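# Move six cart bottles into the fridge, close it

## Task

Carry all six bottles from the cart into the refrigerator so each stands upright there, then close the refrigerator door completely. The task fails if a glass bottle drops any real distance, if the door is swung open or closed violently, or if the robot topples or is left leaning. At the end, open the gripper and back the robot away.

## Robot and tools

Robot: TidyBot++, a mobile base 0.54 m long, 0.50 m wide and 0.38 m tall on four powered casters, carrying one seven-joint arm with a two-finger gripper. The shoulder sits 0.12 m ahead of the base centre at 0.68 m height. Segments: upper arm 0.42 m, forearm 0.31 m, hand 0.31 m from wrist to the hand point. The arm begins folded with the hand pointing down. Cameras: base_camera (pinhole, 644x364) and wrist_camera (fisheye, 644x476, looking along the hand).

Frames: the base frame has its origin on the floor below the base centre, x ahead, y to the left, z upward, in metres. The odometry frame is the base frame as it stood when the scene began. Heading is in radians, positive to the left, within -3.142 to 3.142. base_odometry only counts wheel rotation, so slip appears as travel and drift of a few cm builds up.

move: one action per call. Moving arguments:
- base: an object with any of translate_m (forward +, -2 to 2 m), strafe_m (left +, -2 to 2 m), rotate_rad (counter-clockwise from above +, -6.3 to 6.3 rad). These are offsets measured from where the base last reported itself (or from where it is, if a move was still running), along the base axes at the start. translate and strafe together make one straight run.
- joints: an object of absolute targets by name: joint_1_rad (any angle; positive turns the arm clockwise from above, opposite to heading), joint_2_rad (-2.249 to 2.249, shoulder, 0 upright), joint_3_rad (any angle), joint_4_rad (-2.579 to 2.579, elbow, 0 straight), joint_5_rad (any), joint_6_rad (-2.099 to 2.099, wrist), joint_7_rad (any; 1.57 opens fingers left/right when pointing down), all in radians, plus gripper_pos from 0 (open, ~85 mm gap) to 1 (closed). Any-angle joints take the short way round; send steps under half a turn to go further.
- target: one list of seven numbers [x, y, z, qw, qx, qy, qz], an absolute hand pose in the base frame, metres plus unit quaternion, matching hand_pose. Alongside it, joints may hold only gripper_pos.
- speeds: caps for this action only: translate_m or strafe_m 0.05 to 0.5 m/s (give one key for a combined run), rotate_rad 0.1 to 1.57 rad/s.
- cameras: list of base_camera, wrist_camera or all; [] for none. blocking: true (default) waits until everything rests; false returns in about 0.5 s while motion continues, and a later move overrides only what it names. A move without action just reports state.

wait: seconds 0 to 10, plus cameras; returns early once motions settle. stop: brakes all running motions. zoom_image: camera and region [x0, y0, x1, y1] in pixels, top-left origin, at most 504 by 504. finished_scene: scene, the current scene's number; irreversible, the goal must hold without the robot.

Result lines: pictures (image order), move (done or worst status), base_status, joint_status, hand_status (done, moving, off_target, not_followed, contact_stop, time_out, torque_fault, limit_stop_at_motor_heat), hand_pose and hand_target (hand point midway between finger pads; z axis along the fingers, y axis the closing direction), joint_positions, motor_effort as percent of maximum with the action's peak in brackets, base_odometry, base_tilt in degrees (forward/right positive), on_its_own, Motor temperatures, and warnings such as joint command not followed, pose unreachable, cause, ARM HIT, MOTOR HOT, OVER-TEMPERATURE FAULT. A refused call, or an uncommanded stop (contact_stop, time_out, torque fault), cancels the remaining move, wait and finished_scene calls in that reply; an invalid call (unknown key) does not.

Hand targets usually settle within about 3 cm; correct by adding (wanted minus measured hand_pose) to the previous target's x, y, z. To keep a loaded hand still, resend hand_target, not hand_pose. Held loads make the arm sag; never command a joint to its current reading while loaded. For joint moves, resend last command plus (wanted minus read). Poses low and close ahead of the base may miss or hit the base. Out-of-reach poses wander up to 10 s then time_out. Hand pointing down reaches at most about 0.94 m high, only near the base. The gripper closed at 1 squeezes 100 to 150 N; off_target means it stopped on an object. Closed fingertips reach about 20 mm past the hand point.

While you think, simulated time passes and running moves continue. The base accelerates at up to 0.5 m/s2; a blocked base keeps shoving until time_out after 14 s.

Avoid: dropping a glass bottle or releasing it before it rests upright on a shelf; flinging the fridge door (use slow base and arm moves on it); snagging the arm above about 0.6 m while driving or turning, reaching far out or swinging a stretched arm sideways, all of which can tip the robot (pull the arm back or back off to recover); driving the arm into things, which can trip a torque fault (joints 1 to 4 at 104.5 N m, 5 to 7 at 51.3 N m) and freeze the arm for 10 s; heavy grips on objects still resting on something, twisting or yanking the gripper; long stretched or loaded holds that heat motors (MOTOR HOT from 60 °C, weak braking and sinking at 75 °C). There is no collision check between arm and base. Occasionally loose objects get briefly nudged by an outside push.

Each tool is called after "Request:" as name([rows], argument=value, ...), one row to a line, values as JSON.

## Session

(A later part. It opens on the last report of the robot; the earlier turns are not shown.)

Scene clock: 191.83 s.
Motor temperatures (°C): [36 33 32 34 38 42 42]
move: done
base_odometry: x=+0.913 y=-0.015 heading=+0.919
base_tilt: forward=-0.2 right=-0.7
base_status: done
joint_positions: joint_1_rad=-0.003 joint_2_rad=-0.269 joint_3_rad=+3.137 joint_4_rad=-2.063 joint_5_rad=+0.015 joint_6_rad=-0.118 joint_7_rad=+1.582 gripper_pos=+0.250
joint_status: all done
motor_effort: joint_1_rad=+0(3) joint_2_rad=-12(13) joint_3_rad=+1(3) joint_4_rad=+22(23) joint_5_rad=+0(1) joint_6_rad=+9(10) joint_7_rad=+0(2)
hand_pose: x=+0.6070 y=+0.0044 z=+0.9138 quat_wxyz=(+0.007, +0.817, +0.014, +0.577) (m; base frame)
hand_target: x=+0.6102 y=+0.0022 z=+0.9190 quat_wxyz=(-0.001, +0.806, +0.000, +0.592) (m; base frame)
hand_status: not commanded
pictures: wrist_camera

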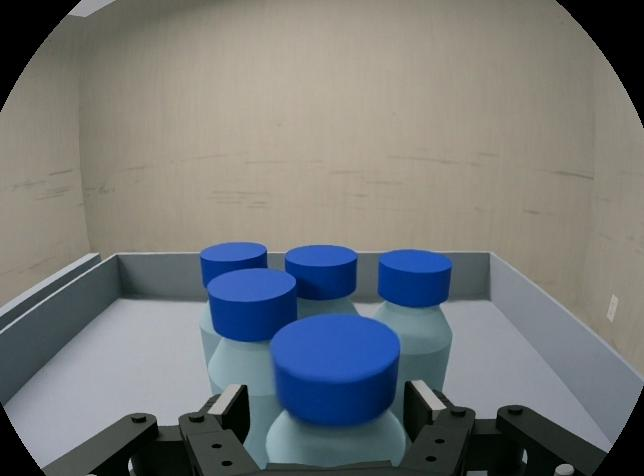

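Request:
move(base={"translate_m":0.033,"strafe_m":-0.006}, speeds={"translate_m":0.15}, cameras=["wrist_camera"])

Scene clock: 196.17 s.
Motor temperatures (°C): [36 33 32 34 38 42 42]
move: done
base_odometry: x=+0.938 y=+0.007 heading=+0.919
base_tilt: forward=-0.1 right=-0.7
base_status: done
joint_positions: joint_1_rad=-0.003 joint_2_rad=-0.266 joint_3_rad=+3.137 joint_4_rad=-2.063 joint_5_rad=+0.015 joint_6_rad=-0.118 joint_7_rad=+1.582 gripper_pos=+0.250
joint_status: not commanded
motor_effort: joint_1_rad=+0(1) joint_2_rad=-12(15) joint_3_rad=+1(2) joint_4_rad=+22(24) joint_5_rad=+0(1) joint_6_rad=+9(10) joint_7_rad=-1(2)
hand_pose: x=+0.6078 y=+0.0044 z=+0.9120 quat_wxyz=(+0.007, +0.818, +0.014, +0.575) (m; base frame)
hand_target: x=+0.6102 y=+0.0022 z=+0.9190 quat_wxyz=(-0.001, +0.806, +0.000, +0.592) (m; base frame)
hand_status: not commanded
pictures: wrist_camera

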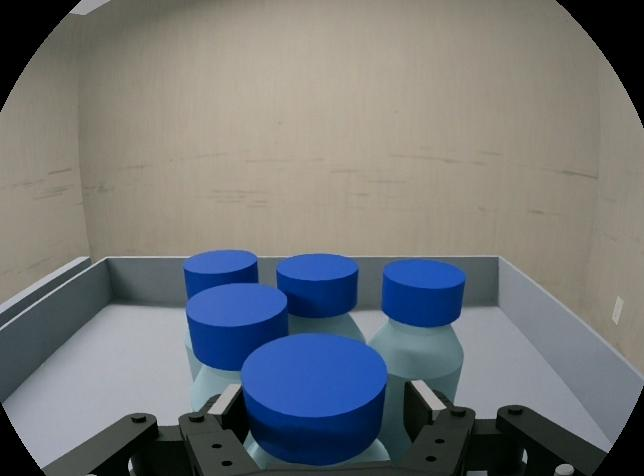

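Request:
move(base={"translate_m":0.012,"strafe_m":0.006}, speeds={"translate_m":0.15}, cameras=["wrist_camera"])

Request:
zoom_image(camera="wrist_camera", region=[150, 230, 500, 476])

Scene clock: 198.77 s.
Motor temperatures (°C): [36 33 32 34 38 42 42]
move: done
base_odometry: x=+0.941 y=+0.021 heading=+0.919
base_tilt: forward=-0.1 right=-0.6
base_status: done
joint_positions: joint_1_rad=-0.003 joint_2_rad=-0.266 joint_3_rad=+3.137 joint_4_rad=-2.063 joint_5_rad=+0.015 joint_6_rad=-0.118 joint_7_rad=+1.582 gripper_pos=+0.250
joint_status: not commanded
motor_effort: joint_1_rad=+0(1) joint_2_rad=-11(14) joint_3_rad=+2(2) joint_4_rad=+22(23) joint_5_rad=+1(1) joint_6_rad=+9(9) joint_7_rad=-1(2)
hand_pose: x=+0.6078 y=+0.0044 z=+0.9120 quat_wxyz=(+0.007, +0.818, +0.014, +0.575) (m; base frame)
hand_target: x=+0.6102 y=+0.0022 z=+0.9190 quat_wxyz=(-0.001, +0.806, +0.000, +0.592) (m; base frame)
hand_status: not commanded
pictures: wrist_camera

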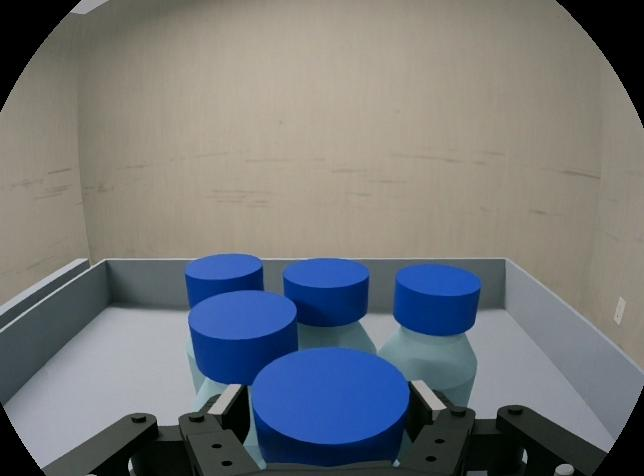

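Scaled by 1.440.

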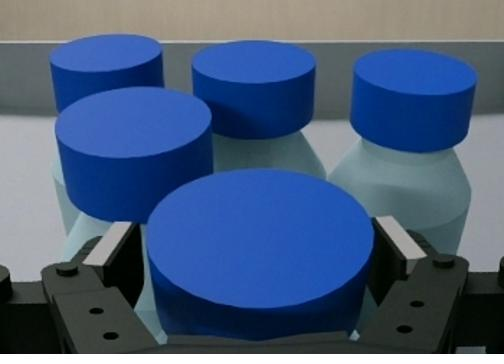

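Request:
move(joints={"gripper_pos":0.6}, cameras=["wrist_camera"])

Request:
move(joints={"joint_2_rad":-0.366,"joint_4_rad":-1.702,"joint_6_rad":-0.584}, cameras=["wrist_camera"])

Scene clock: 201.63 s.
Motor temperatures (°C): [36 33 32 34 38 42 42]
move: off_target
base_odometry: x=+0.941 y=+0.021 heading=+0.919
base_tilt: forward=-0.1 right=-0.7
base_status: not commanded
joint_positions: joint_1_rad=-0.003 joint_2_rad=-0.266 joint_3_rad=+3.137 joint_4_rad=-2.063 joint_5_rad=+0.015 joint_6_rad=-0.117 joint_7_rad=+1.582 gripper_pos=+0.424
joint_status: gripper_pos off_target (ended at +0.424, target +0.600)
motor_effort: joint_1_rad=+0(1) joint_2_rad=-11(12) joint_3_rad=+1(1) joint_4_rad=+22(23) joint_5_rad=+1(1) joint_6_rad=+10(10) joint_7_rad=-1(1)
hand_pose: x=+0.6078 y=+0.0044 z=+0.9123 quat_wxyz=(+0.007, +0.818, +0.014, +0.576) (m; base frame)
hand_target: x=+0.6102 y=+0.0022 z=+0.9190 quat_wxyz=(-0.001, +0.806, +0.000, +0.592) (m; base frame)
hand_status: not commanded
pictures: wrist_camera

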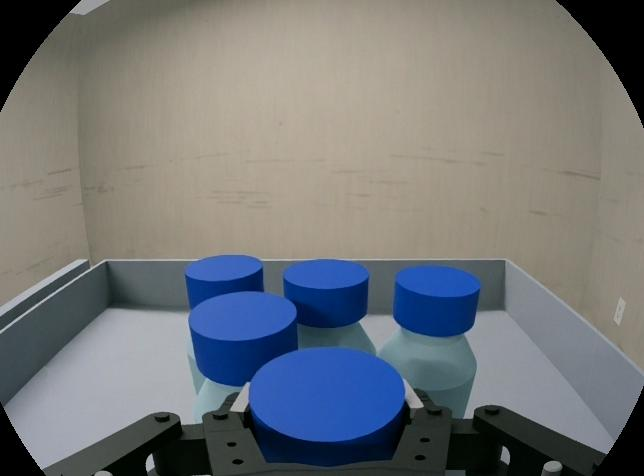

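Scene clock: 203.47 s.
Motor temperatures (°C): [36 33 32 34 38 42 42]
move: done
base_odometry: x=+0.941 y=+0.021 heading=+0.919
base_tilt: forward=-0.1 right=-0.7
base_status: not commanded
joint_positions: joint_1_rad=-0.003 joint_2_rad=-0.350 joint_3_rad=+3.137 joint_4_rad=-1.723 joint_5_rad=+0.015 joint_6_rad=-0.553 joint_7_rad=+1.582 gripper_pos=+0.424
joint_status: all done
motor_effort: joint_1_rad=+0(0) joint_2_rad=-12(17) joint_3_rad=+1(2) joint_4_rad=+26(28) joint_5_rad=+0(1) joint_6_rad=+12(13) joint_7_rad=-1(2)
hand_pose: x=+0.5748 y=+0.0024 z=+1.0308 quat_wxyz=(+0.009, +0.821, +0.011, +0.571) (m; base frame)
hand_target: x=+0.5666 y=+0.0022 z=+1.0413 quat_wxyz=(+0.000, +0.819, +0.000, +0.574) (m; base frame)
hand_status: not commanded
pictures: wrist_camera

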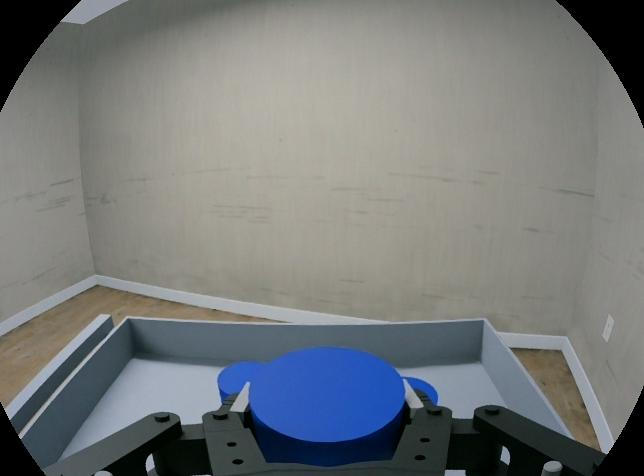

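Request:
move(base={"translate_m":-0.5}, speeds={"translate_m":0.4}, joints={"joint_2_rad":-0.203,"joint_4_rad":-1.366,"joint_6_rad":-0.763}, cameras=[])

Request:
move(base={"translate_m":0.861,"strafe_m":1.144,"rotate_rad":1.187}, cameras=["base_camera","wrist_camera"])

Scene clock: 211.67 s.
Motor temperatures (°C): [36 33 32 34 38 42 41]
move: done
base_odometry: x=+0.637 y=-0.377 heading=+0.919
base_tilt: forward=-0.1 right=-0.7
base_status: done
joint_positions: joint_1_rad=-0.003 joint_2_rad=-0.196 joint_3_rad=+3.138 joint_4_rad=-1.388 joint_5_rad=+0.015 joint_6_rad=-0.737 joint_7_rad=+1.582 gripper_pos=+0.424
joint_status: all done
motor_effort: joint_1_rad=+0(1) joint_2_rad=-17(18) joint_3_rad=+1(2) joint_4_rad=+26(27) joint_5_rad=+1(1) joint_6_rad=+12(13) joint_7_rad=-1(2)
hand_pose: x=+0.6209 y=+0.0018 z=+1.1014 quat_wxyz=(+0.009, +0.822, +0.009, +0.570) (m; base frame)
hand_target: x=+0.6146 y=+0.0023 z=+1.1104 quat_wxyz=(-0.001, +0.821, +0.000, +0.571) (m; base frame)
hand_status: not commanded
pictures: none
No camera images: "cameras" was empty.

Scene clock: 216.20 s.
Motor temperatures (°C): [36 33 32 34 38 42 41]
move: done
base_odometry: x=+0.250 y=+1.001 heading=+2.106
base_tilt: forward=-0.1 right=-0.7
base_status: done
joint_positions: joint_1_rad=-0.002 joint_2_rad=-0.186 joint_3_rad=+3.139 joint_4_rad=-1.388 joint_5_rad=+0.015 joint_6_rad=-0.738 joint_7_rad=+1.582 gripper_pos=+0.424
joint_status: not commanded
motor_effort: joint_1_rad=+0(3) joint_2_rad=-17(20) joint_3_rad=+1(4) joint_4_rad=+25(26) joint_5_rad=+1(2) joint_6_rad=+12(12) joint_7_rad=-1(2)
hand_pose: x=+0.6247 y=+0.0002 z=+1.0966 quat_wxyz=(+0.010, +0.825, +0.008, +0.565) (m; base frame)
hand_target: x=+0.6146 y=+0.0023 z=+1.1104 quat_wxyz=(-0.001, +0.821, +0.000, +0.571) (m; base frame)
hand_status: not commanded
pictures: base_camera, wrist_camera

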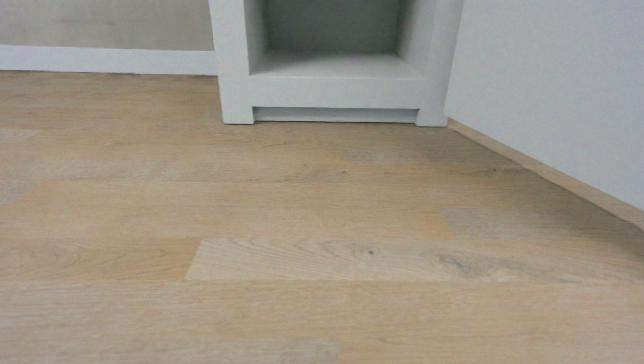

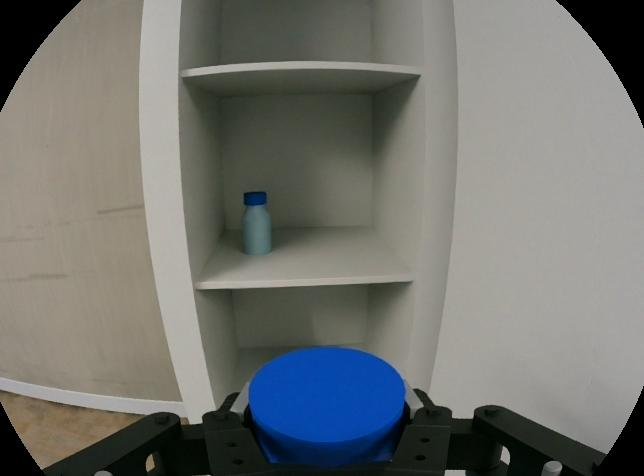

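Request:
move(base={"translate_m":0.381,"strafe_m":-0.03}, joints={"joint_1_rad":0.225}, cameras=["base_camera","wrist_camera"])

Scene clock: 220.07 s.
Motor temperatures (°C): [36 33 32 34 38 42 41]
move: done
base_odometry: x=+0.081 y=+1.345 heading=+2.106
base_tilt: forward=-0.1 right=-0.6
base_status: done
joint_positions: joint_1_rad=+0.206 joint_2_rad=-0.183 joint_3_rad=+3.141 joint_4_rad=-1.387 joint_5_rad=+0.015 joint_6_rad=-0.740 joint_7_rad=+1.582 gripper_pos=+0.424
joint_status: all done
motor_effort: joint_1_rad=+0(2) joint_2_rad=-17(22) joint_3_rad=+1(3) joint_4_rad=+25(27) joint_5_rad=+0(1) joint_6_rad=+12(12) joint_7_rad=+0(2)
hand_pose: x=+0.6147 y=-0.1053 z=+1.0949 quat_wxyz=(+0.069, +0.822, -0.078, +0.560) (m; base frame)
hand_target: x=+0.6026 y=-0.1084 z=+1.1104 quat_wxyz=(+0.064, +0.816, -0.092, +0.568) (m; base frame)
hand_status: not commanded
pictures: base_camera, wrist_camera

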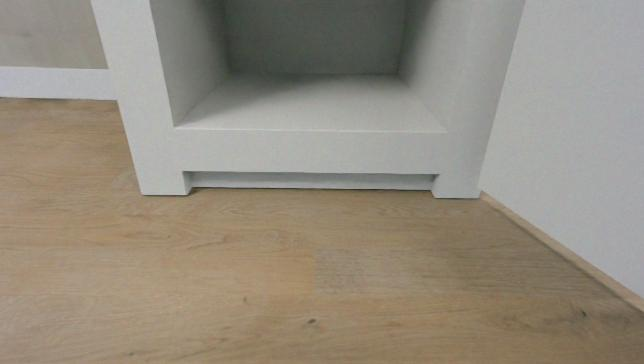

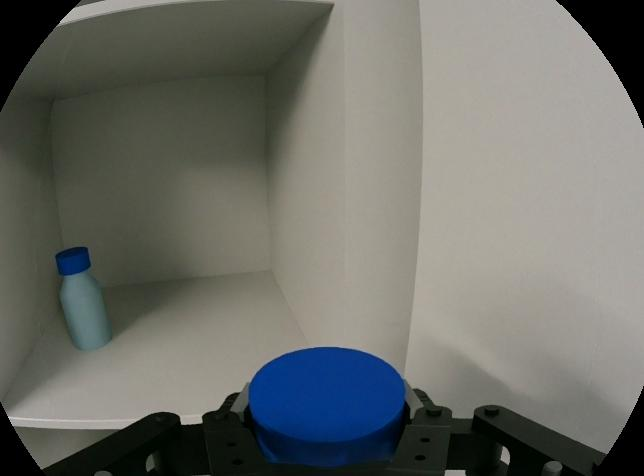

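Request:
move(base={"translate_m":0.4}, speeds={"translate_m":0.3}, cameras=["base_camera","wrist_camera"])

Scene clock: 224.33 s.
Motor temperatures (°C): [36 33 32 34 38 42 41]
move: done
base_odometry: x=-0.123 y=+1.689 heading=+2.106
base_tilt: forward=-0.1 right=-0.6
base_status: done
joint_positions: joint_1_rad=+0.206 joint_2_rad=-0.185 joint_3_rad=+3.137 joint_4_rad=-1.386 joint_5_rad=+0.015 joint_6_rad=-0.741 joint_7_rad=+1.582 gripper_pos=+0.424
joint_status: not commanded
motor_effort: joint_1_rad=+1(3) joint_2_rad=-17(20) joint_3_rad=+2(5) joint_4_rad=+25(26) joint_5_rad=+1(2) joint_6_rad=+12(13) joint_7_rad=-1(2)
hand_pose: x=+0.6143 y=-0.1029 z=+1.0959 quat_wxyz=(+0.068, +0.822, -0.076, +0.560) (m; base frame)
hand_target: x=+0.6026 y=-0.1084 z=+1.1104 quat_wxyz=(+0.064, +0.816, -0.092, +0.568) (m; base frame)
hand_status: not commanded
pictures: base_camera, wrist_camera

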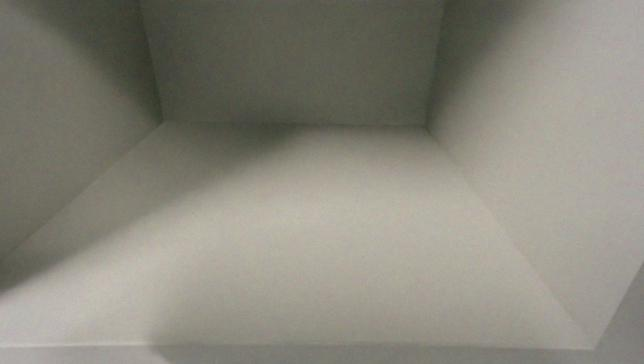

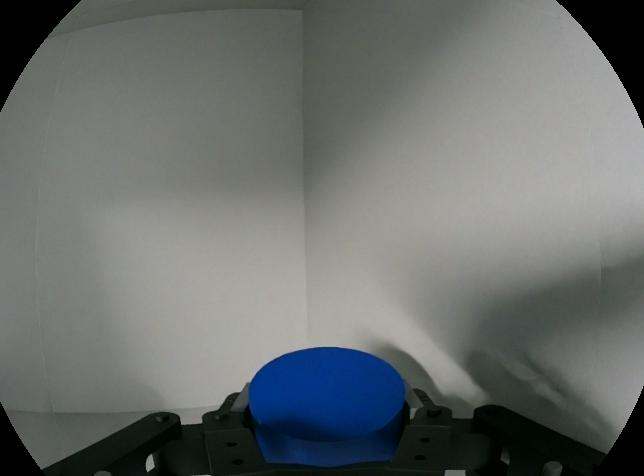

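Request:
move(base={"strafe_m":0.03}, speeds={"strafe_m":0.1}, joints={"joint_2_rad":-0.242,"joint_4_rad":-1.575,"joint_6_rad":-0.52}, cameras=[])

Request:
move(joints={"joint_2_rad":-0.247,"joint_4_rad":-1.60,"joint_6_rad":-0.49}, cameras=["wrist_camera"])

Scene clock: 231.33 s.
Motor temperatures (°C): [36 33 32 34 38 42 41]
move: done
base_odometry: x=-0.149 y=+1.674 heading=+2.106
base_tilt: forward=-0.2 right=-0.7
base_status: done
joint_positions: joint_1_rad=+0.210 joint_2_rad=-0.216 joint_3_rad=+3.137 joint_4_rad=-1.565 joint_5_rad=+0.015 joint_6_rad=-0.610 joint_7_rad=+1.582 gripper_pos=+0.424
joint_status: all done
motor_effort: joint_1_rad=+0(2) joint_2_rad=-17(19) joint_3_rad=+1(4) joint_4_rad=+25(27) joint_5_rad=+1(2) joint_6_rad=+12(12) joint_7_rad=+0(2)
hand_pose: x=+0.6126 y=-0.1040 z=+1.0440 quat_wxyz=(+0.068, +0.827, -0.077, +0.553) (m; base frame)
hand_target: x=+0.6105 y=-0.1101 z=+1.0777 quat_wxyz=(+0.067, +0.795, -0.089, +0.597) (m; base frame)
hand_status: not commanded
pictures: none
No camera images: "cameras" was empty.

Scene clock: 231.93 s.
Motor temperatures (°C): [36 33 32 34 38 42 41]
move: done
base_odometry: x=-0.149 y=+1.674 heading=+2.106
base_tilt: forward=-0.1 right=-0.7
base_status: not commanded
joint_positions: joint_1_rad=+0.210 joint_2_rad=-0.224 joint_3_rad=+3.137 joint_4_rad=-1.591 joint_5_rad=+0.015 joint_6_rad=-0.576 joint_7_rad=+1.582 gripper_pos=+0.424
joint_status: all done
motor_effort: joint_1_rad=+0(0) joint_2_rad=-16(17) joint_3_rad=+1(2) joint_4_rad=+26(27) joint_5_rad=+1(1) joint_6_rad=+12(12) joint_7_rad=+0(2)
hand_pose: x=+0.6125 y=-0.1038 z=+1.0427 quat_wxyz=(+0.069, +0.822, -0.077, +0.560) (m; base frame)
hand_target: x=+0.6107 y=-0.1102 z=+1.0740 quat_wxyz=(+0.067, +0.792, -0.089, +0.601) (m; base frame)
hand_status: not commanded
pictures: wrist_camera

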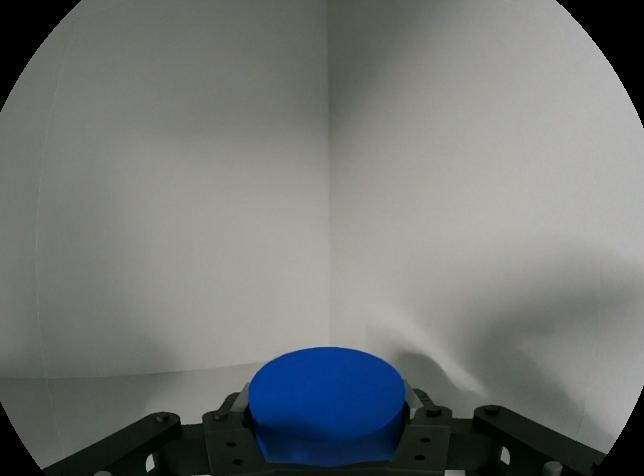

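Request:
move(joints={"gripper_pos":0.22}, cameras=["wrist_camera"])

Request:
move(base={"translate_m":-0.35}, speeds={"translate_m":0.3})

Scene clock: 234.87 s.
Motor temperatures (°C): [36 33 32 34 38 42 41]
move: done
base_odometry: x=-0.149 y=+1.674 heading=+2.106
base_tilt: forward=-0.1 right=-0.7
base_status: not commanded
joint_positions: joint_1_rad=+0.210 joint_2_rad=-0.243 joint_3_rad=+3.137 joint_4_rad=-1.590 joint_5_rad=+0.015 joint_6_rad=-0.554 joint_7_rad=+1.582 gripper_pos=+0.220
joint_status: all done
motor_effort: joint_1_rad=+0(0) joint_2_rad=-13(17) joint_3_rad=+1(3) joint_4_rad=+22(26) joint_5_rad=+0(1) joint_6_rad=+9(12) joint_7_rad=-1(2)
hand_pose: x=+0.6082 y=-0.1028 z=+1.0588 quat_wxyz=(+0.070, +0.810, -0.076, +0.577) (m; base frame)
hand_target: x=+0.6107 y=-0.1102 z=+1.0740 quat_wxyz=(+0.067, +0.792, -0.089, +0.601) (m; base frame)
hand_status: not commanded
pictures: wrist_camera

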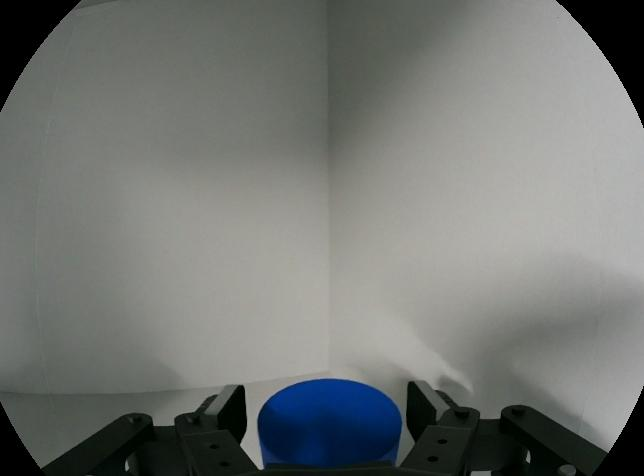

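Scene clock: 236.93 s.
Motor temperatures (°C): [36 33 32 34 38 42 41]
move: done
base_odometry: x=+0.030 y=+1.372 heading=+2.106
base_tilt: forward=-0.1 right=-0.8
base_status: done
joint_positions: joint_1_rad=+0.210 joint_2_rad=-0.253 joint_3_rad=+3.137 joint_4_rad=-1.590 joint_5_rad=+0.015 joint_6_rad=-0.553 joint_7_rad=+1.582 gripper_pos=+0.220
joint_status: not commanded
motor_effort: joint_1_rad=+0(0) joint_2_rad=-12(16) joint_3_rad=+1(2) joint_4_rad=+22(23) joint_5_rad=+0(1) joint_6_rad=+9(9) joint_7_rad=-1(2)
hand_pose: x=+0.6044 y=-0.1020 z=+1.0640 quat_wxyz=(+0.071, +0.807, -0.075, +0.581) (m; base frame)
hand_target: x=+0.6107 y=-0.1102 z=+1.0740 quat_wxyz=(+0.067, +0.792, -0.089, +0.601) (m; base frame)
hand_status: not commanded
pictures: base_camera, wrist_camera

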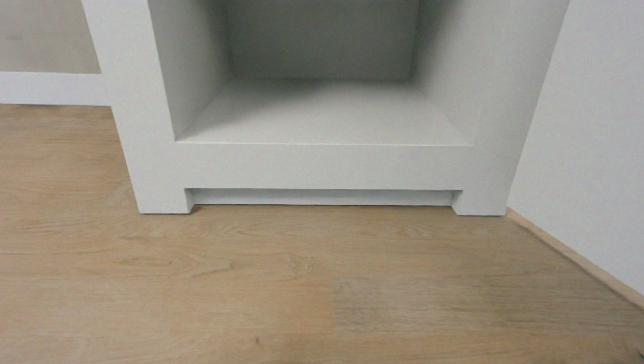

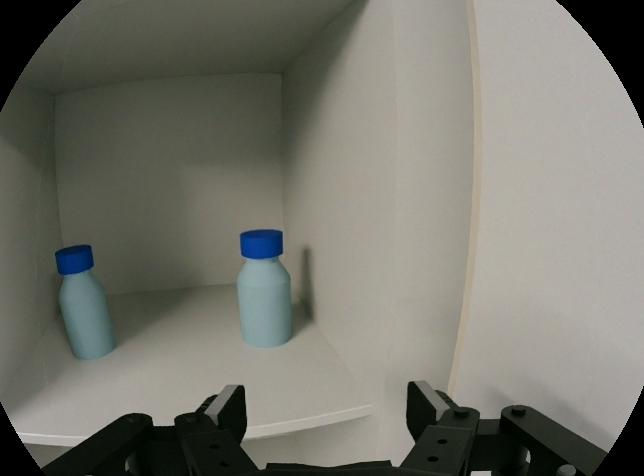

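Request:
move(base={"translate_m":-0.55}, joints={"joint_1_rad":0,"joint_2_rad":-0.267,"joint_4_rad":-2.081,"joint_6_rad":-0.06,"gripper_pos":0.2}, cameras=[])

Request:
move(base={"translate_m":-1.271,"strafe_m":0.16,"rotate_rad":-1.186}, cameras=["wrist_camera"])

Request:
move(base={"translate_m":0.34}, speeds={"translate_m":0.35}, cameras=["wrist_camera"])

Scene clock: 246.77 s.
Motor temperatures (°C): [36 33 32 34 38 42 41]
move: done
base_odometry: x=+0.310 y=+0.899 heading=+2.106
base_tilt: forward=-0.2 right=-0.7
base_status: done
joint_positions: joint_1_rad=+0.024 joint_2_rad=-0.272 joint_3_rad=+3.137 joint_4_rad=-2.055 joint_5_rad=+0.015 joint_6_rad=-0.130 joint_7_rad=+1.582 gripper_pos=+0.200
joint_status: all done
motor_effort: joint_1_rad=+0(1) joint_2_rad=-11(16) joint_3_rad=+1(2) joint_4_rad=+22(25) joint_5_rad=+0(1) joint_6_rad=+9(10) joint_7_rad=-1(2)
hand_pose: x=+0.6062 y=-0.0084 z=+0.9163 quat_wxyz=(+0.015, +0.817, +0.003, +0.576) (m; base frame)
hand_target: x=+0.6102 y=+0.0022 z=+0.9190 quat_wxyz=(-0.001, +0.806, +0.000, +0.592) (m; base frame)
hand_status: not commanded
pictures: none
No camera images: "cameras" was empty.

Scene clock: 250.83 s.
Motor temperatures (°C): [36 33 32 34 38 42 41]
move: done
base_odometry: x=+0.821 y=-0.276 heading=+0.919
base_tilt: forward=+0.0 right=-0.6
base_status: done
joint_positions: joint_1_rad=+0.014 joint_2_rad=-0.267 joint_3_rad=+3.138 joint_4_rad=-2.056 joint_5_rad=+0.015 joint_6_rad=-0.126 joint_7_rad=+1.582 gripper_pos=+0.200
joint_status: not commanded
motor_effort: joint_1_rad=+0(2) joint_2_rad=-12(15) joint_3_rad=+1(4) joint_4_rad=+22(23) joint_5_rad=+1(1) joint_6_rad=+9(9) joint_7_rad=-1(2)
hand_pose: x=+0.6079 y=-0.0044 z=+0.9147 quat_wxyz=(+0.012, +0.818, +0.006, +0.575) (m; base frame)
hand_target: x=+0.6102 y=+0.0022 z=+0.9190 quat_wxyz=(-0.001, +0.806, +0.000, +0.592) (m; base frame)
hand_status: not commanded
pictures: wrist_camera

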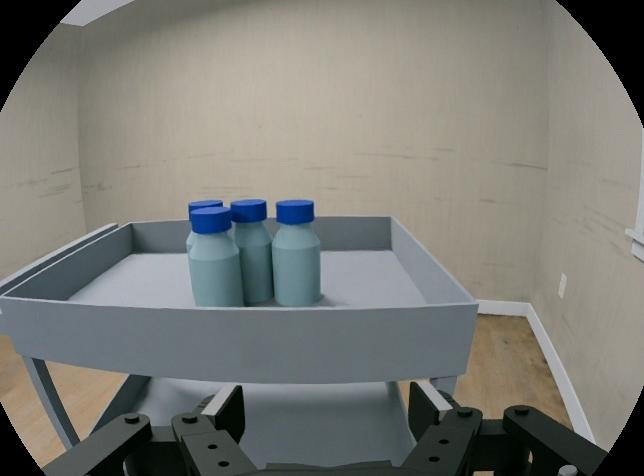

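Scene clock: 252.73 s.
Motor temperatures (°C): [36 33 32 34 38 42 41]
move: done
base_odometry: x=+1.027 y=-0.006 heading=+0.919
base_tilt: forward=-0.1 right=-0.7
base_status: done
joint_positions: joint_1_rad=+0.014 joint_2_rad=-0.267 joint_3_rad=+3.138 joint_4_rad=-2.056 joint_5_rad=+0.015 joint_6_rad=-0.125 joint_7_rad=+1.582 gripper_pos=+0.200
joint_status: not commanded
motor_effort: joint_1_rad=+0(1) joint_2_rad=-12(15) joint_3_rad=+1(2) joint_4_rad=+22(23) joint_5_rad=+0(1) joint_6_rad=+9(9) joint_7_rad=+0(2)
hand_pose: x=+0.6080 y=-0.0044 z=+0.9144 quat_wxyz=(+0.012, +0.818, +0.006, +0.576) (m; base frame)
hand_target: x=+0.6102 y=+0.0022 z=+0.9190 quat_wxyz=(-0.001, +0.806, +0.000, +0.592) (m; base frame)
hand_status: not commanded
pictures: wrist_camera

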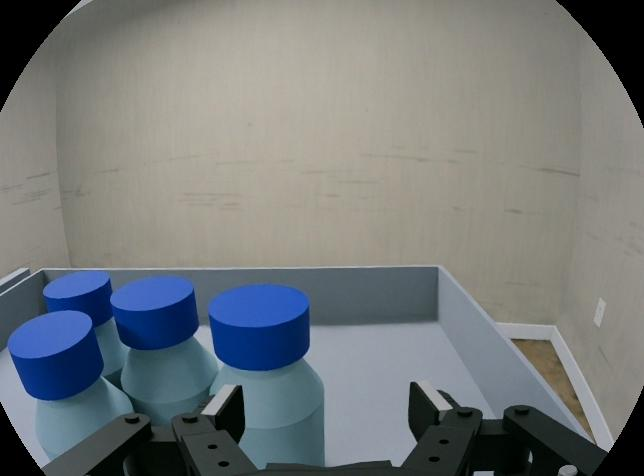

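Request:
move(base={"strafe_m":0.036,"translate_m":0.02}, speeds={"strafe_m":0.15}, cameras=["wrist_camera"])

Scene clock: 255.77 s.
Motor temperatures (°C): [36 33 32 34 38 42 41]
move: done
base_odometry: x=+1.011 y=+0.032 heading=+0.919
base_tilt: forward=-0.2 right=-0.7
base_status: done
joint_positions: joint_1_rad=+0.014 joint_2_rad=-0.266 joint_3_rad=+3.137 joint_4_rad=-2.056 joint_5_rad=+0.015 joint_6_rad=-0.125 joint_7_rad=+1.582 gripper_pos=+0.200
joint_status: not commanded
motor_effort: joint_1_rad=+0(1) joint_2_rad=-12(14) joint_3_rad=+1(3) joint_4_rad=+22(23) joint_5_rad=+0(1) joint_6_rad=+9(9) joint_7_rad=+0(1)
hand_pose: x=+0.6081 y=-0.0036 z=+0.9143 quat_wxyz=(+0.012, +0.818, +0.007, +0.575) (m; base frame)
hand_target: x=+0.6102 y=+0.0022 z=+0.9190 quat_wxyz=(-0.001, +0.806, +0.000, +0.592) (m; base frame)
hand_status: not commanded
pictures: wrist_camera

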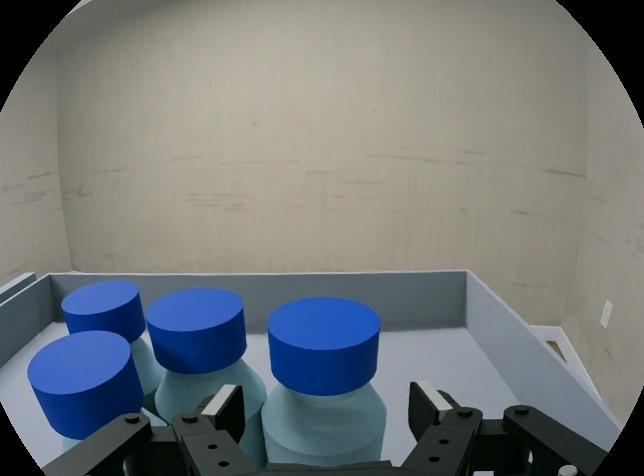

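Request:
move(base={"translate_m":0.056,"strafe_m":-0.002}, speeds={"translate_m":0.15}, cameras=["wrist_camera"])

Scene clock: 258.57 s.
Motor temperatures (°C): [36 33 32 34 38 42 41]
move: done
base_odometry: x=+1.046 y=+0.076 heading=+0.919
base_tilt: forward=-0.1 right=-0.7
base_status: done
joint_positions: joint_1_rad=+0.014 joint_2_rad=-0.268 joint_3_rad=+3.140 joint_4_rad=-2.057 joint_5_rad=+0.015 joint_6_rad=-0.124 joint_7_rad=+1.582 gripper_pos=+0.200
joint_status: not commanded
motor_effort: joint_1_rad=-1(1) joint_2_rad=-12(14) joint_3_rad=+0(2) joint_4_rad=+22(23) joint_5_rad=+1(1) joint_6_rad=+9(10) joint_7_rad=+0(2)
hand_pose: x=+0.6075 y=-0.0049 z=+0.9148 quat_wxyz=(+0.012, +0.817, +0.006, +0.576) (m; base frame)
hand_target: x=+0.6102 y=+0.0022 z=+0.9190 quat_wxyz=(-0.001, +0.806, +0.000, +0.592) (m; base frame)
hand_status: not commanded
pictures: wrist_camera

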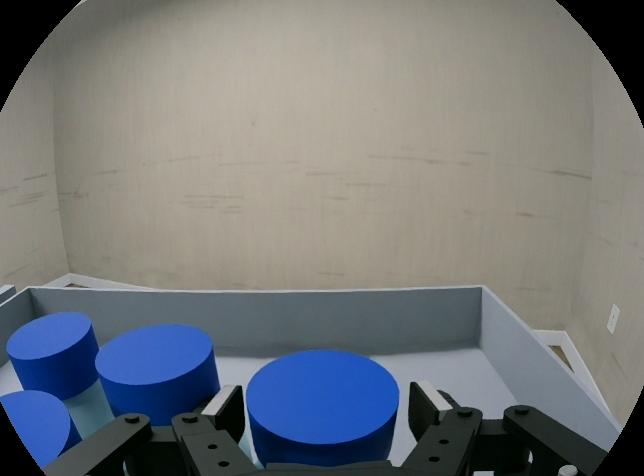

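Request:
move(joints={"gripper_pos":0.6}, cameras=[])

Request:
move(joints={"joint_2_rad":-0.366,"joint_4_rad":-1.702,"joint_6_rad":-0.584}, cameras=["wrist_camera"])

Request:
move(base={"translate_m":-0.5}, speeds={"translate_m":0.4}, joints={"joint_1_rad":-0.01,"joint_2_rad":-0.203,"joint_4_rad":-1.366,"joint_6_rad":-0.763}, cameras=["wrist_camera"])

Request:
move(base={"translate_m":0.742,"strafe_m":1.205,"rotate_rad":1.187}, cameras=[])

Request:
move(base={"translate_m":0.37,"strafe_m":-0.007}, cameras=["base_camera","wrist_camera"])

Scene clock: 265.80 s.
Motor temperatures (°C): [36 33 32 34 38 42 41]
move: off_target
base_odometry: x=+1.046 y=+0.076 heading=+0.919
base_tilt: forward=-0.1 right=-0.7
base_status: not commanded
joint_positions: joint_1_rad=+0.013 joint_2_rad=-0.268 joint_3_rad=+3.140 joint_4_rad=-2.058 joint_5_rad=+0.015 joint_6_rad=-0.123 joint_7_rad=+1.582 gripper_pos=+0.425
joint_status: gripper_pos off_target (ended at +0.425, target +0.600)
motor_effort: joint_1_rad=+0(1) joint_2_rad=-11(12) joint_3_rad=+1(3) joint_4_rad=+22(23) joint_5_rad=+0(1) joint_6_rad=+9(10) joint_7_rad=-1(2)
hand_pose: x=+0.6076 y=-0.0044 z=+0.9150 quat_wxyz=(+0.012, +0.817, +0.006, +0.576) (m; base frame)
hand_target: x=+0.6102 y=+0.0022 z=+0.9190 quat_wxyz=(-0.001, +0.806, +0.000, +0.592) (m; base frame)
hand_status: not commanded
pictures: none
No camera images: "cameras" was empty.

Scene clock: 267.63 s.
Motor temperatures (°C): [36 33 32 34 38 42 41]
move: done
base_odometry: x=+1.046 y=+0.076 heading=+0.919
base_tilt: forward=-0.1 right=-0.7
base_status: not commanded
joint_positions: joint_1_rad=+0.013 joint_2_rad=-0.349 joint_3_rad=+3.140 joint_4_rad=-1.724 joint_5_rad=+0.015 joint_6_rad=-0.555 joint_7_rad=+1.582 gripper_pos=+0.425
joint_status: all done
motor_effort: joint_1_rad=+0(0) joint_2_rad=-13(18) joint_3_rad=+1(2) joint_4_rad=+27(30) joint_5_rad=+1(1) joint_6_rad=+12(14) joint_7_rad=-2(2)
hand_pose: x=+0.5748 y=-0.0059 z=+1.0286 quat_wxyz=(+0.014, +0.822, +0.004, +0.569) (m; base frame)
hand_target: x=+0.5666 y=+0.0022 z=+1.0413 quat_wxyz=(+0.000, +0.819, +0.000, +0.574) (m; base frame)
hand_status: not commanded
pictures: wrist_camera

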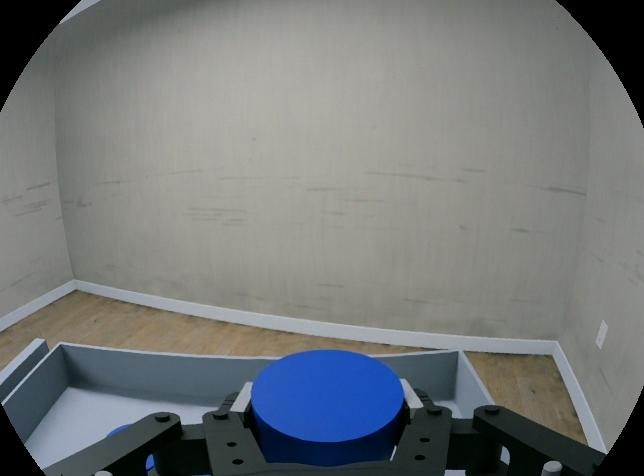

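Scene clock: 270.17 s.
Motor temperatures (°C): [36 33 32 34 38 42 41]
move: done
base_odometry: x=+0.743 y=-0.322 heading=+0.919
base_tilt: forward=-0.2 right=-0.6
base_status: done
joint_positions: joint_1_rad=+0.012 joint_2_rad=-0.192 joint_3_rad=+3.140 joint_4_rad=-1.392 joint_5_rad=+0.015 joint_6_rad=-0.740 joint_7_rad=+1.582 gripper_pos=+0.425
joint_status: all done
motor_effort: joint_1_rad=+0(1) joint_2_rad=-18(21) joint_3_rad=+2(3) joint_4_rad=+26(28) joint_5_rad=+1(1) joint_6_rad=+12(14) joint_7_rad=+0(2)
hand_pose: x=+0.6221 y=-0.0067 z=+1.0963 quat_wxyz=(+0.014, +0.825, +0.003, +0.565) (m; base frame)
hand_target: x=+0.6146 y=+0.0072 z=+1.1103 quat_wxyz=(-0.003, +0.821, +0.005, +0.571) (m; base frame)
hand_status: not commanded
pictures: wrist_camera

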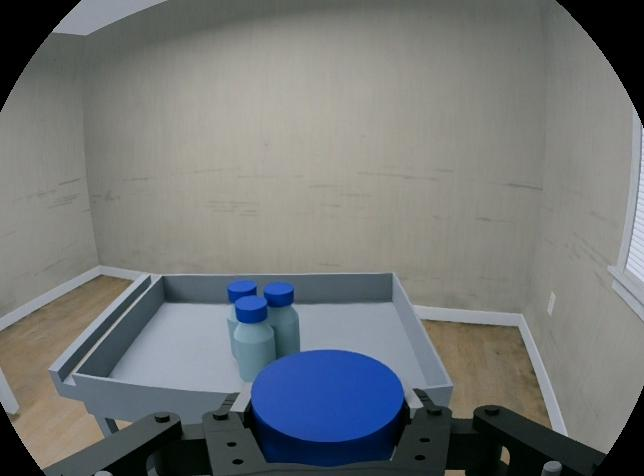

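Scene clock: 274.57 s.
Motor temperatures (°C): [36 33 32 34 38 42 41]
move: done
base_odometry: x=+0.235 y=+0.999 heading=+2.107
base_tilt: forward=-0.1 right=-0.7
base_status: done
joint_positions: joint_1_rad=+0.002 joint_2_rad=-0.184 joint_3_rad=+3.140 joint_4_rad=-1.391 joint_5_rad=+0.015 joint_6_rad=-0.741 joint_7_rad=+1.582 gripper_pos=+0.425
joint_status: not commanded
motor_effort: joint_1_rad=+0(3) joint_2_rad=-18(21) joint_3_rad=+1(4) joint_4_rad=+26(26) joint_5_rad=+0(2) joint_6_rad=+12(13) joint_7_rad=+0(2)
hand_pose: x=+0.6252 y=-0.0016 z=+1.0928 quat_wxyz=(+0.011, +0.827, +0.007, +0.562) (m; base frame)
hand_target: x=+0.6146 y=+0.0072 z=+1.1103 quat_wxyz=(-0.003, +0.821, +0.005, +0.571) (m; base frame)
hand_status: not commanded
pictures: none
No camera images: "cameras" was empty.

Scene clock: 276.70 s.
Motor temperatures (°C): [36 33 32 34 38 42 41]
move: done
base_odometry: x=+0.052 y=+1.321 heading=+2.106
base_tilt: forward=-0.1 right=-0.8
base_status: done
joint_positions: joint_1_rad=+0.002 joint_2_rad=-0.181 joint_3_rad=+3.140 joint_4_rad=-1.389 joint_5_rad=+0.015 joint_6_rad=-0.743 joint_7_rad=+1.582 gripper_pos=+0.425
joint_status: not commanded
motor_effort: joint_1_rad=+0(0) joint_2_rad=-18(23) joint_3_rad=+1(2) joint_4_rad=+26(27) joint_5_rad=+0(1) joint_6_rad=+12(13) joint_7_rad=+0(2)
hand_pose: x=+0.6261 y=-0.0016 z=+1.0917 quat_wxyz=(+0.011, +0.828, +0.007, +0.561) (m; base frame)
hand_target: x=+0.6146 y=+0.0072 z=+1.1103 quat_wxyz=(-0.003, +0.821, +0.005, +0.571) (m; base frame)
hand_status: not commanded
pictures: base_camera, wrist_camera

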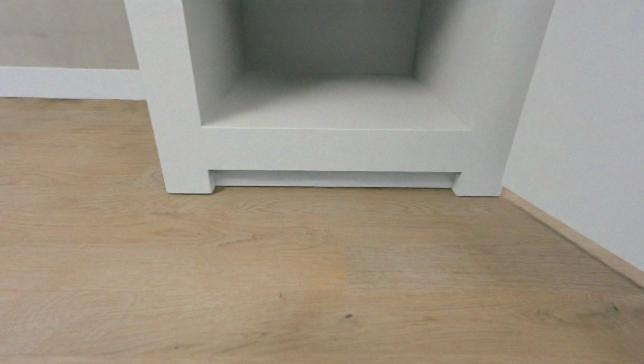

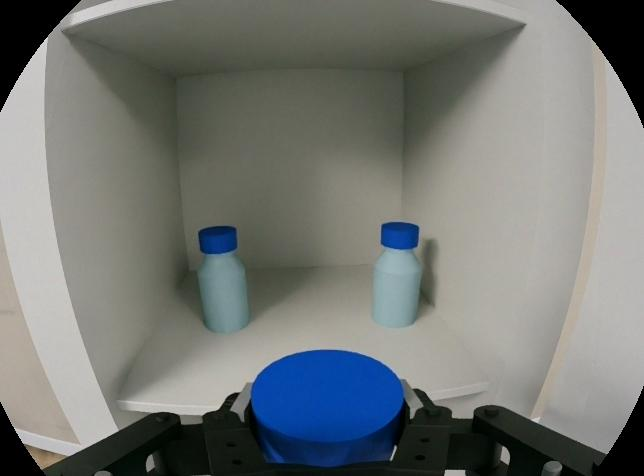

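Request:
move(base={"translate_m":0.4}, speeds={"translate_m":0.3}, cameras=["base_camera","wrist_camera"])

Scene clock: 280.63 s.
Motor temperatures (°C): [36 33 32 34 38 42 41]
move: done
base_odometry: x=-0.152 y=+1.665 heading=+2.106
base_tilt: forward=-0.1 right=-0.7
base_status: done
joint_positions: joint_1_rad=+0.002 joint_2_rad=-0.183 joint_3_rad=+3.140 joint_4_rad=-1.388 joint_5_rad=+0.015 joint_6_rad=-0.744 joint_7_rad=+1.582 gripper_pos=+0.425
joint_status: not commanded
motor_effort: joint_1_rad=+0(0) joint_2_rad=-18(22) joint_3_rad=+1(2) joint_4_rad=+26(26) joint_5_rad=+0(1) joint_6_rad=+12(13) joint_7_rad=-1(2)
hand_pose: x=+0.6251 y=-0.0016 z=+1.0930 quat_wxyz=(+0.011, +0.827, +0.007, +0.562) (m; base frame)
hand_target: x=+0.6146 y=+0.0072 z=+1.1103 quat_wxyz=(-0.003, +0.821, +0.005, +0.571) (m; base frame)
hand_status: not commanded
pictures: base_camera, wrist_camera

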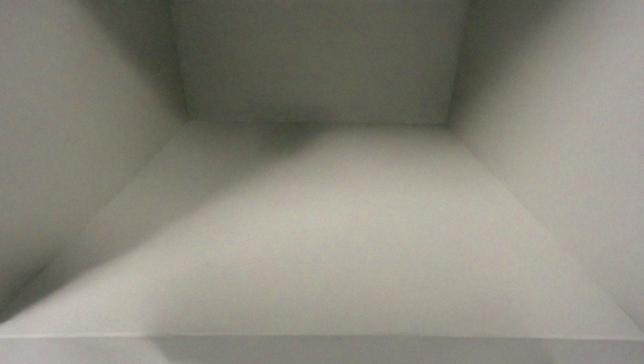

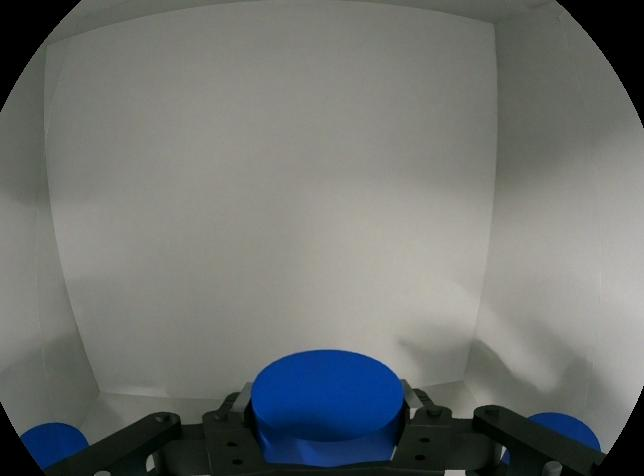

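Request:
move(base={"strafe_m":0.009}, speeds={"strafe_m":0.1}, joints={"joint_2_rad":-0.242,"joint_4_rad":-1.575,"joint_6_rad":-0.52}, cameras=[])

Request:
move(joints={"joint_2_rad":-0.247,"joint_4_rad":-1.60,"joint_6_rad":-0.49}, cameras=["wrist_camera"])

Request:
move(joints={"gripper_pos":0.27}, cameras=[])

Request:
move(base={"translate_m":-0.35}, speeds={"translate_m":0.3}, cameras=["base_camera","wrist_camera"])

Scene clock: 286.80 s.
Motor temperatures (°C): [36 33 32 34 38 42 41]
move: done
base_odometry: x=-0.160 y=+1.660 heading=+2.106
base_tilt: forward=+0.0 right=-0.7
base_status: done
joint_positions: joint_1_rad=+0.001 joint_2_rad=-0.219 joint_3_rad=+3.138 joint_4_rad=-1.564 joint_5_rad=+0.015 joint_6_rad=-0.610 joint_7_rad=+1.582 gripper_pos=+0.425
joint_status: all done
motor_effort: joint_1_rad=+0(2) joint_2_rad=-17(19) joint_3_rad=+1(5) joint_4_rad=+26(27) joint_5_rad=+0(1) joint_6_rad=+12(13) joint_7_rad=-1(2)
hand_pose: x=+0.6228 y=-0.0001 z=+1.0462 quat_wxyz=(+0.010, +0.829, +0.009, +0.559) (m; base frame)
hand_target: x=+0.6226 y=+0.0073 z=+1.0777 quat_wxyz=(-0.004, +0.800, +0.004, +0.601) (m; base frame)
hand_status: not commanded
pictures: none
No camera images: "cameras" was empty.

Scene clock: 287.40 s.
Motor temperatures (°C): [36 33 32 34 38 42 41]
move: done
base_odometry: x=-0.160 y=+1.660 heading=+2.106
base_tilt: forward=-0.1 right=-0.7
base_status: not commanded
joint_positions: joint_1_rad=+0.001 joint_2_rad=-0.228 joint_3_rad=+3.138 joint_4_rad=-1.589 joint_5_rad=+0.015 joint_6_rad=-0.576 joint_7_rad=+1.582 gripper_pos=+0.425
joint_status: all done
motor_effort: joint_1_rad=+0(0) joint_2_rad=-16(17) joint_3_rad=+1(2) joint_4_rad=+25(27) joint_5_rad=+1(1) joint_6_rad=+11(12) joint_7_rad=+0(2)
hand_pose: x=+0.6219 y=+0.0000 z=+1.0456 quat_wxyz=(+0.010, +0.824, +0.009, +0.566) (m; base frame)
hand_target: x=+0.6228 y=+0.0073 z=+1.0740 quat_wxyz=(-0.004, +0.796, +0.004, +0.605) (m; base frame)
hand_status: not commanded
pictures: wrist_camera

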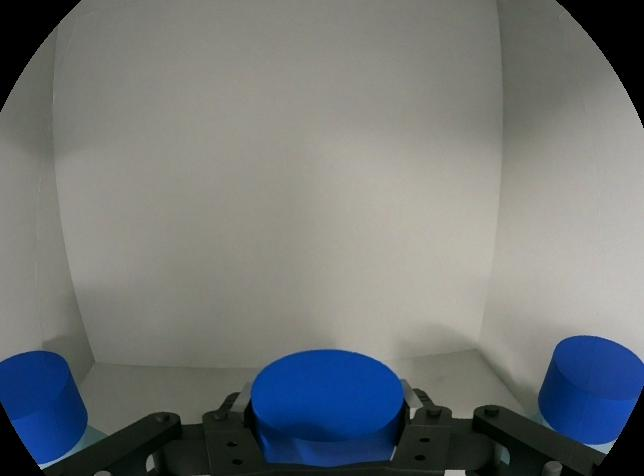

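Scene clock: 288.27 s.
Motor temperatures (°C): [36 33 32 34 38 42 41]
move: done
base_odometry: x=-0.160 y=+1.660 heading=+2.106
base_tilt: forward=-0.1 right=-0.7
base_status: not commanded
joint_positions: joint_1_rad=+0.001 joint_2_rad=-0.242 joint_3_rad=+3.138 joint_4_rad=-1.589 joint_5_rad=+0.015 joint_6_rad=-0.555 joint_7_rad=+1.582 gripper_pos=+0.270
joint_status: all done
motor_effort: joint_1_rad=+0(1) joint_2_rad=-12(17) joint_3_rad=+1(2) joint_4_rad=+22(27) joint_5_rad=+1(1) joint_6_rad=+9(12) joint_7_rad=-1(1)
hand_pose: x=+0.6189 y=+0.0001 z=+1.0588 quat_wxyz=(+0.010, +0.814, +0.009, +0.581) (m; base frame)
hand_target: x=+0.6228 y=+0.0073 z=+1.0740 quat_wxyz=(-0.004, +0.796, +0.004, +0.605) (m; base frame)
hand_status: not commanded
pictures: none
No camera images: "cameras" was empty.

Scene clock: 290.33 s.
Motor temperatures (°C): [36 33 32 34 38 42 41]
move: done
base_odometry: x=+0.019 y=+1.359 heading=+2.106
base_tilt: forward=-0.2 right=-0.7
base_status: done
joint_positions: joint_1_rad=+0.001 joint_2_rad=-0.253 joint_3_rad=+3.138 joint_4_rad=-1.589 joint_5_rad=+0.015 joint_6_rad=-0.554 joint_7_rad=+1.582 gripper_pos=+0.270
joint_status: not commanded
motor_effort: joint_1_rad=+0(1) joint_2_rad=-12(16) joint_3_rad=+2(2) joint_4_rad=+23(23) joint_5_rad=+0(1) joint_6_rad=+9(10) joint_7_rad=-1(2)
hand_pose: x=+0.6148 y=+0.0001 z=+1.0643 quat_wxyz=(+0.010, +0.811, +0.009, +0.585) (m; base frame)
hand_target: x=+0.6228 y=+0.0073 z=+1.0740 quat_wxyz=(-0.004, +0.796, +0.004, +0.605) (m; base frame)
hand_status: not commanded
pictures: base_camera, wrist_camera

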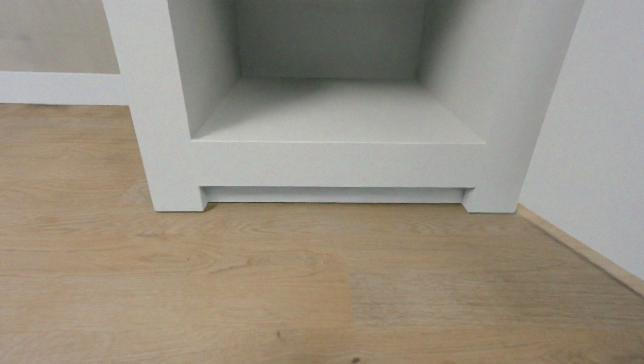

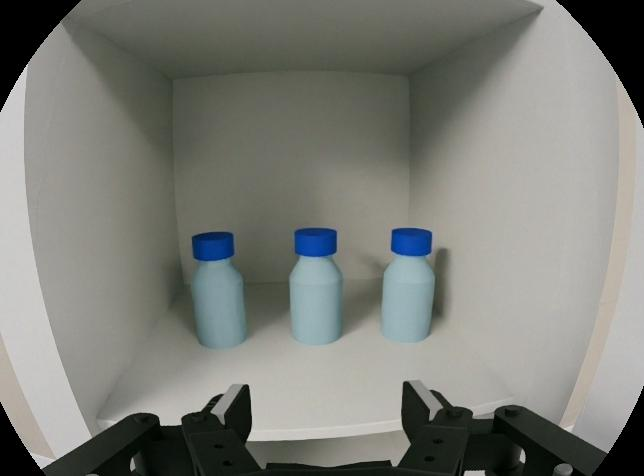

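Request:
move(base={"translate_m":-0.55}, joints={"joint_2_rad":-0.267,"joint_4_rad":-2.081,"joint_6_rad":-0.06,"gripper_pos":0.22}, cameras=[])

Request:
move(base={"translate_m":-1.165,"strafe_m":0.234,"rotate_rad":-1.186}, cameras=["wrist_camera"])

Request:
move(base={"translate_m":0.31}, speeds={"translate_m":0.35}, cameras=["wrist_camera"])

Scene clock: 295.50 s.
Motor temperatures (°C): [36 33 32 34 38 42 41]
move: done
base_odometry: x=+0.299 y=+0.886 heading=+2.106
base_tilt: forward=-0.1 right=-0.7
base_status: done
joint_positions: joint_1_rad=+0.001 joint_2_rad=-0.272 joint_3_rad=+3.138 joint_4_rad=-2.055 joint_5_rad=+0.015 joint_6_rad=-0.130 joint_7_rad=+1.582 gripper_pos=+0.220
joint_status: all done
motor_effort: joint_1_rad=+0(0) joint_2_rad=-12(16) joint_3_rad=+1(2) joint_4_rad=+22(24) joint_5_rad=+1(1) joint_6_rad=+8(10) joint_7_rad=-1(2)
hand_pose: x=+0.6063 y=+0.0019 z=+0.9163 quat_wxyz=(+0.008, +0.817, +0.011, +0.576) (m; base frame)
hand_target: x=+0.6101 y=+0.0071 z=+0.9190 quat_wxyz=(-0.003, +0.806, +0.004, +0.592) (m; base frame)
hand_status: not commanded
pictures: none
No camera images: "cameras" was empty.

Scene clock: 299.43 s.
Motor temperatures (°C): [36 33 32 34 38 42 41]
move: done
base_odometry: x=+0.692 y=-0.236 heading=+0.919
base_tilt: forward=-0.1 right=-0.7
base_status: done
joint_positions: joint_1_rad=+0.001 joint_2_rad=-0.267 joint_3_rad=+3.138 joint_4_rad=-2.056 joint_5_rad=+0.015 joint_6_rad=-0.126 joint_7_rad=+1.582 gripper_pos=+0.220
joint_status: not commanded
motor_effort: joint_1_rad=+0(2) joint_2_rad=-12(14) joint_3_rad=+0(3) joint_4_rad=+22(23) joint_5_rad=+1(1) joint_6_rad=+9(9) joint_7_rad=+0(2)
hand_pose: x=+0.6078 y=+0.0020 z=+0.9149 quat_wxyz=(+0.008, +0.817, +0.012, +0.576) (m; base frame)
hand_target: x=+0.6101 y=+0.0071 z=+0.9190 quat_wxyz=(-0.003, +0.806, +0.004, +0.592) (m; base frame)
hand_status: not commanded
pictures: wrist_camera

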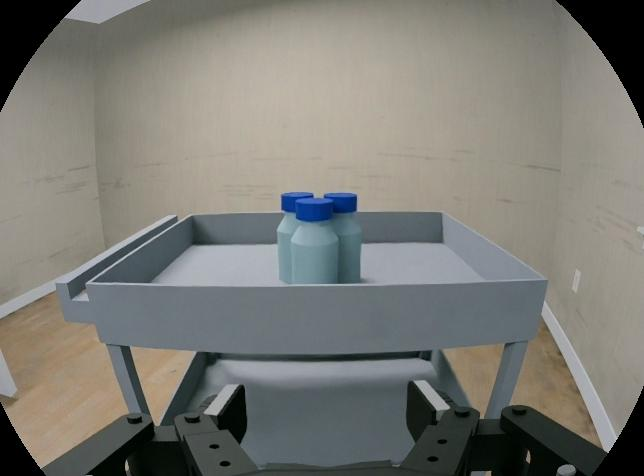

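Scene clock: 301.27 s.
Motor temperatures (°C): [36 33 32 34 38 42 41]
move: done
base_odometry: x=+0.880 y=+0.011 heading=+0.919
base_tilt: forward=-0.1 right=-0.7
base_status: done
joint_positions: joint_1_rad=+0.001 joint_2_rad=-0.267 joint_3_rad=+3.138 joint_4_rad=-2.056 joint_5_rad=+0.015 joint_6_rad=-0.125 joint_7_rad=+1.582 gripper_pos=+0.220
joint_status: not commanded
motor_effort: joint_1_rad=+0(1) joint_2_rad=-12(15) joint_3_rad=+1(2) joint_4_rad=+22(23) joint_5_rad=+0(1) joint_6_rad=+9(9) joint_7_rad=-1(2)
hand_pose: x=+0.6080 y=+0.0021 z=+0.9146 quat_wxyz=(+0.008, +0.817, +0.012, +0.576) (m; base frame)
hand_target: x=+0.6101 y=+0.0071 z=+0.9190 quat_wxyz=(-0.003, +0.806, +0.004, +0.592) (m; base frame)
hand_status: not commanded
pictures: wrist_camera

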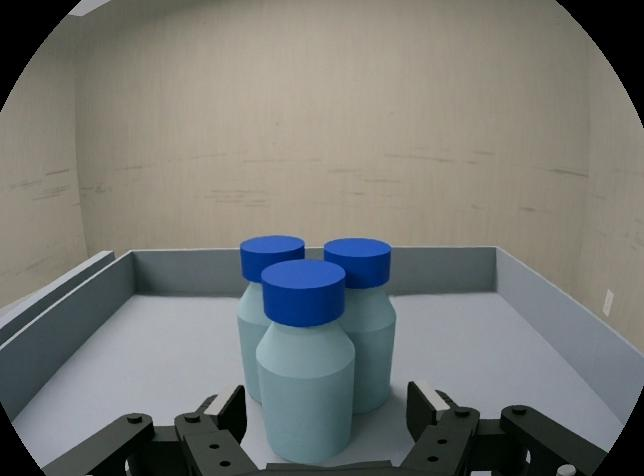

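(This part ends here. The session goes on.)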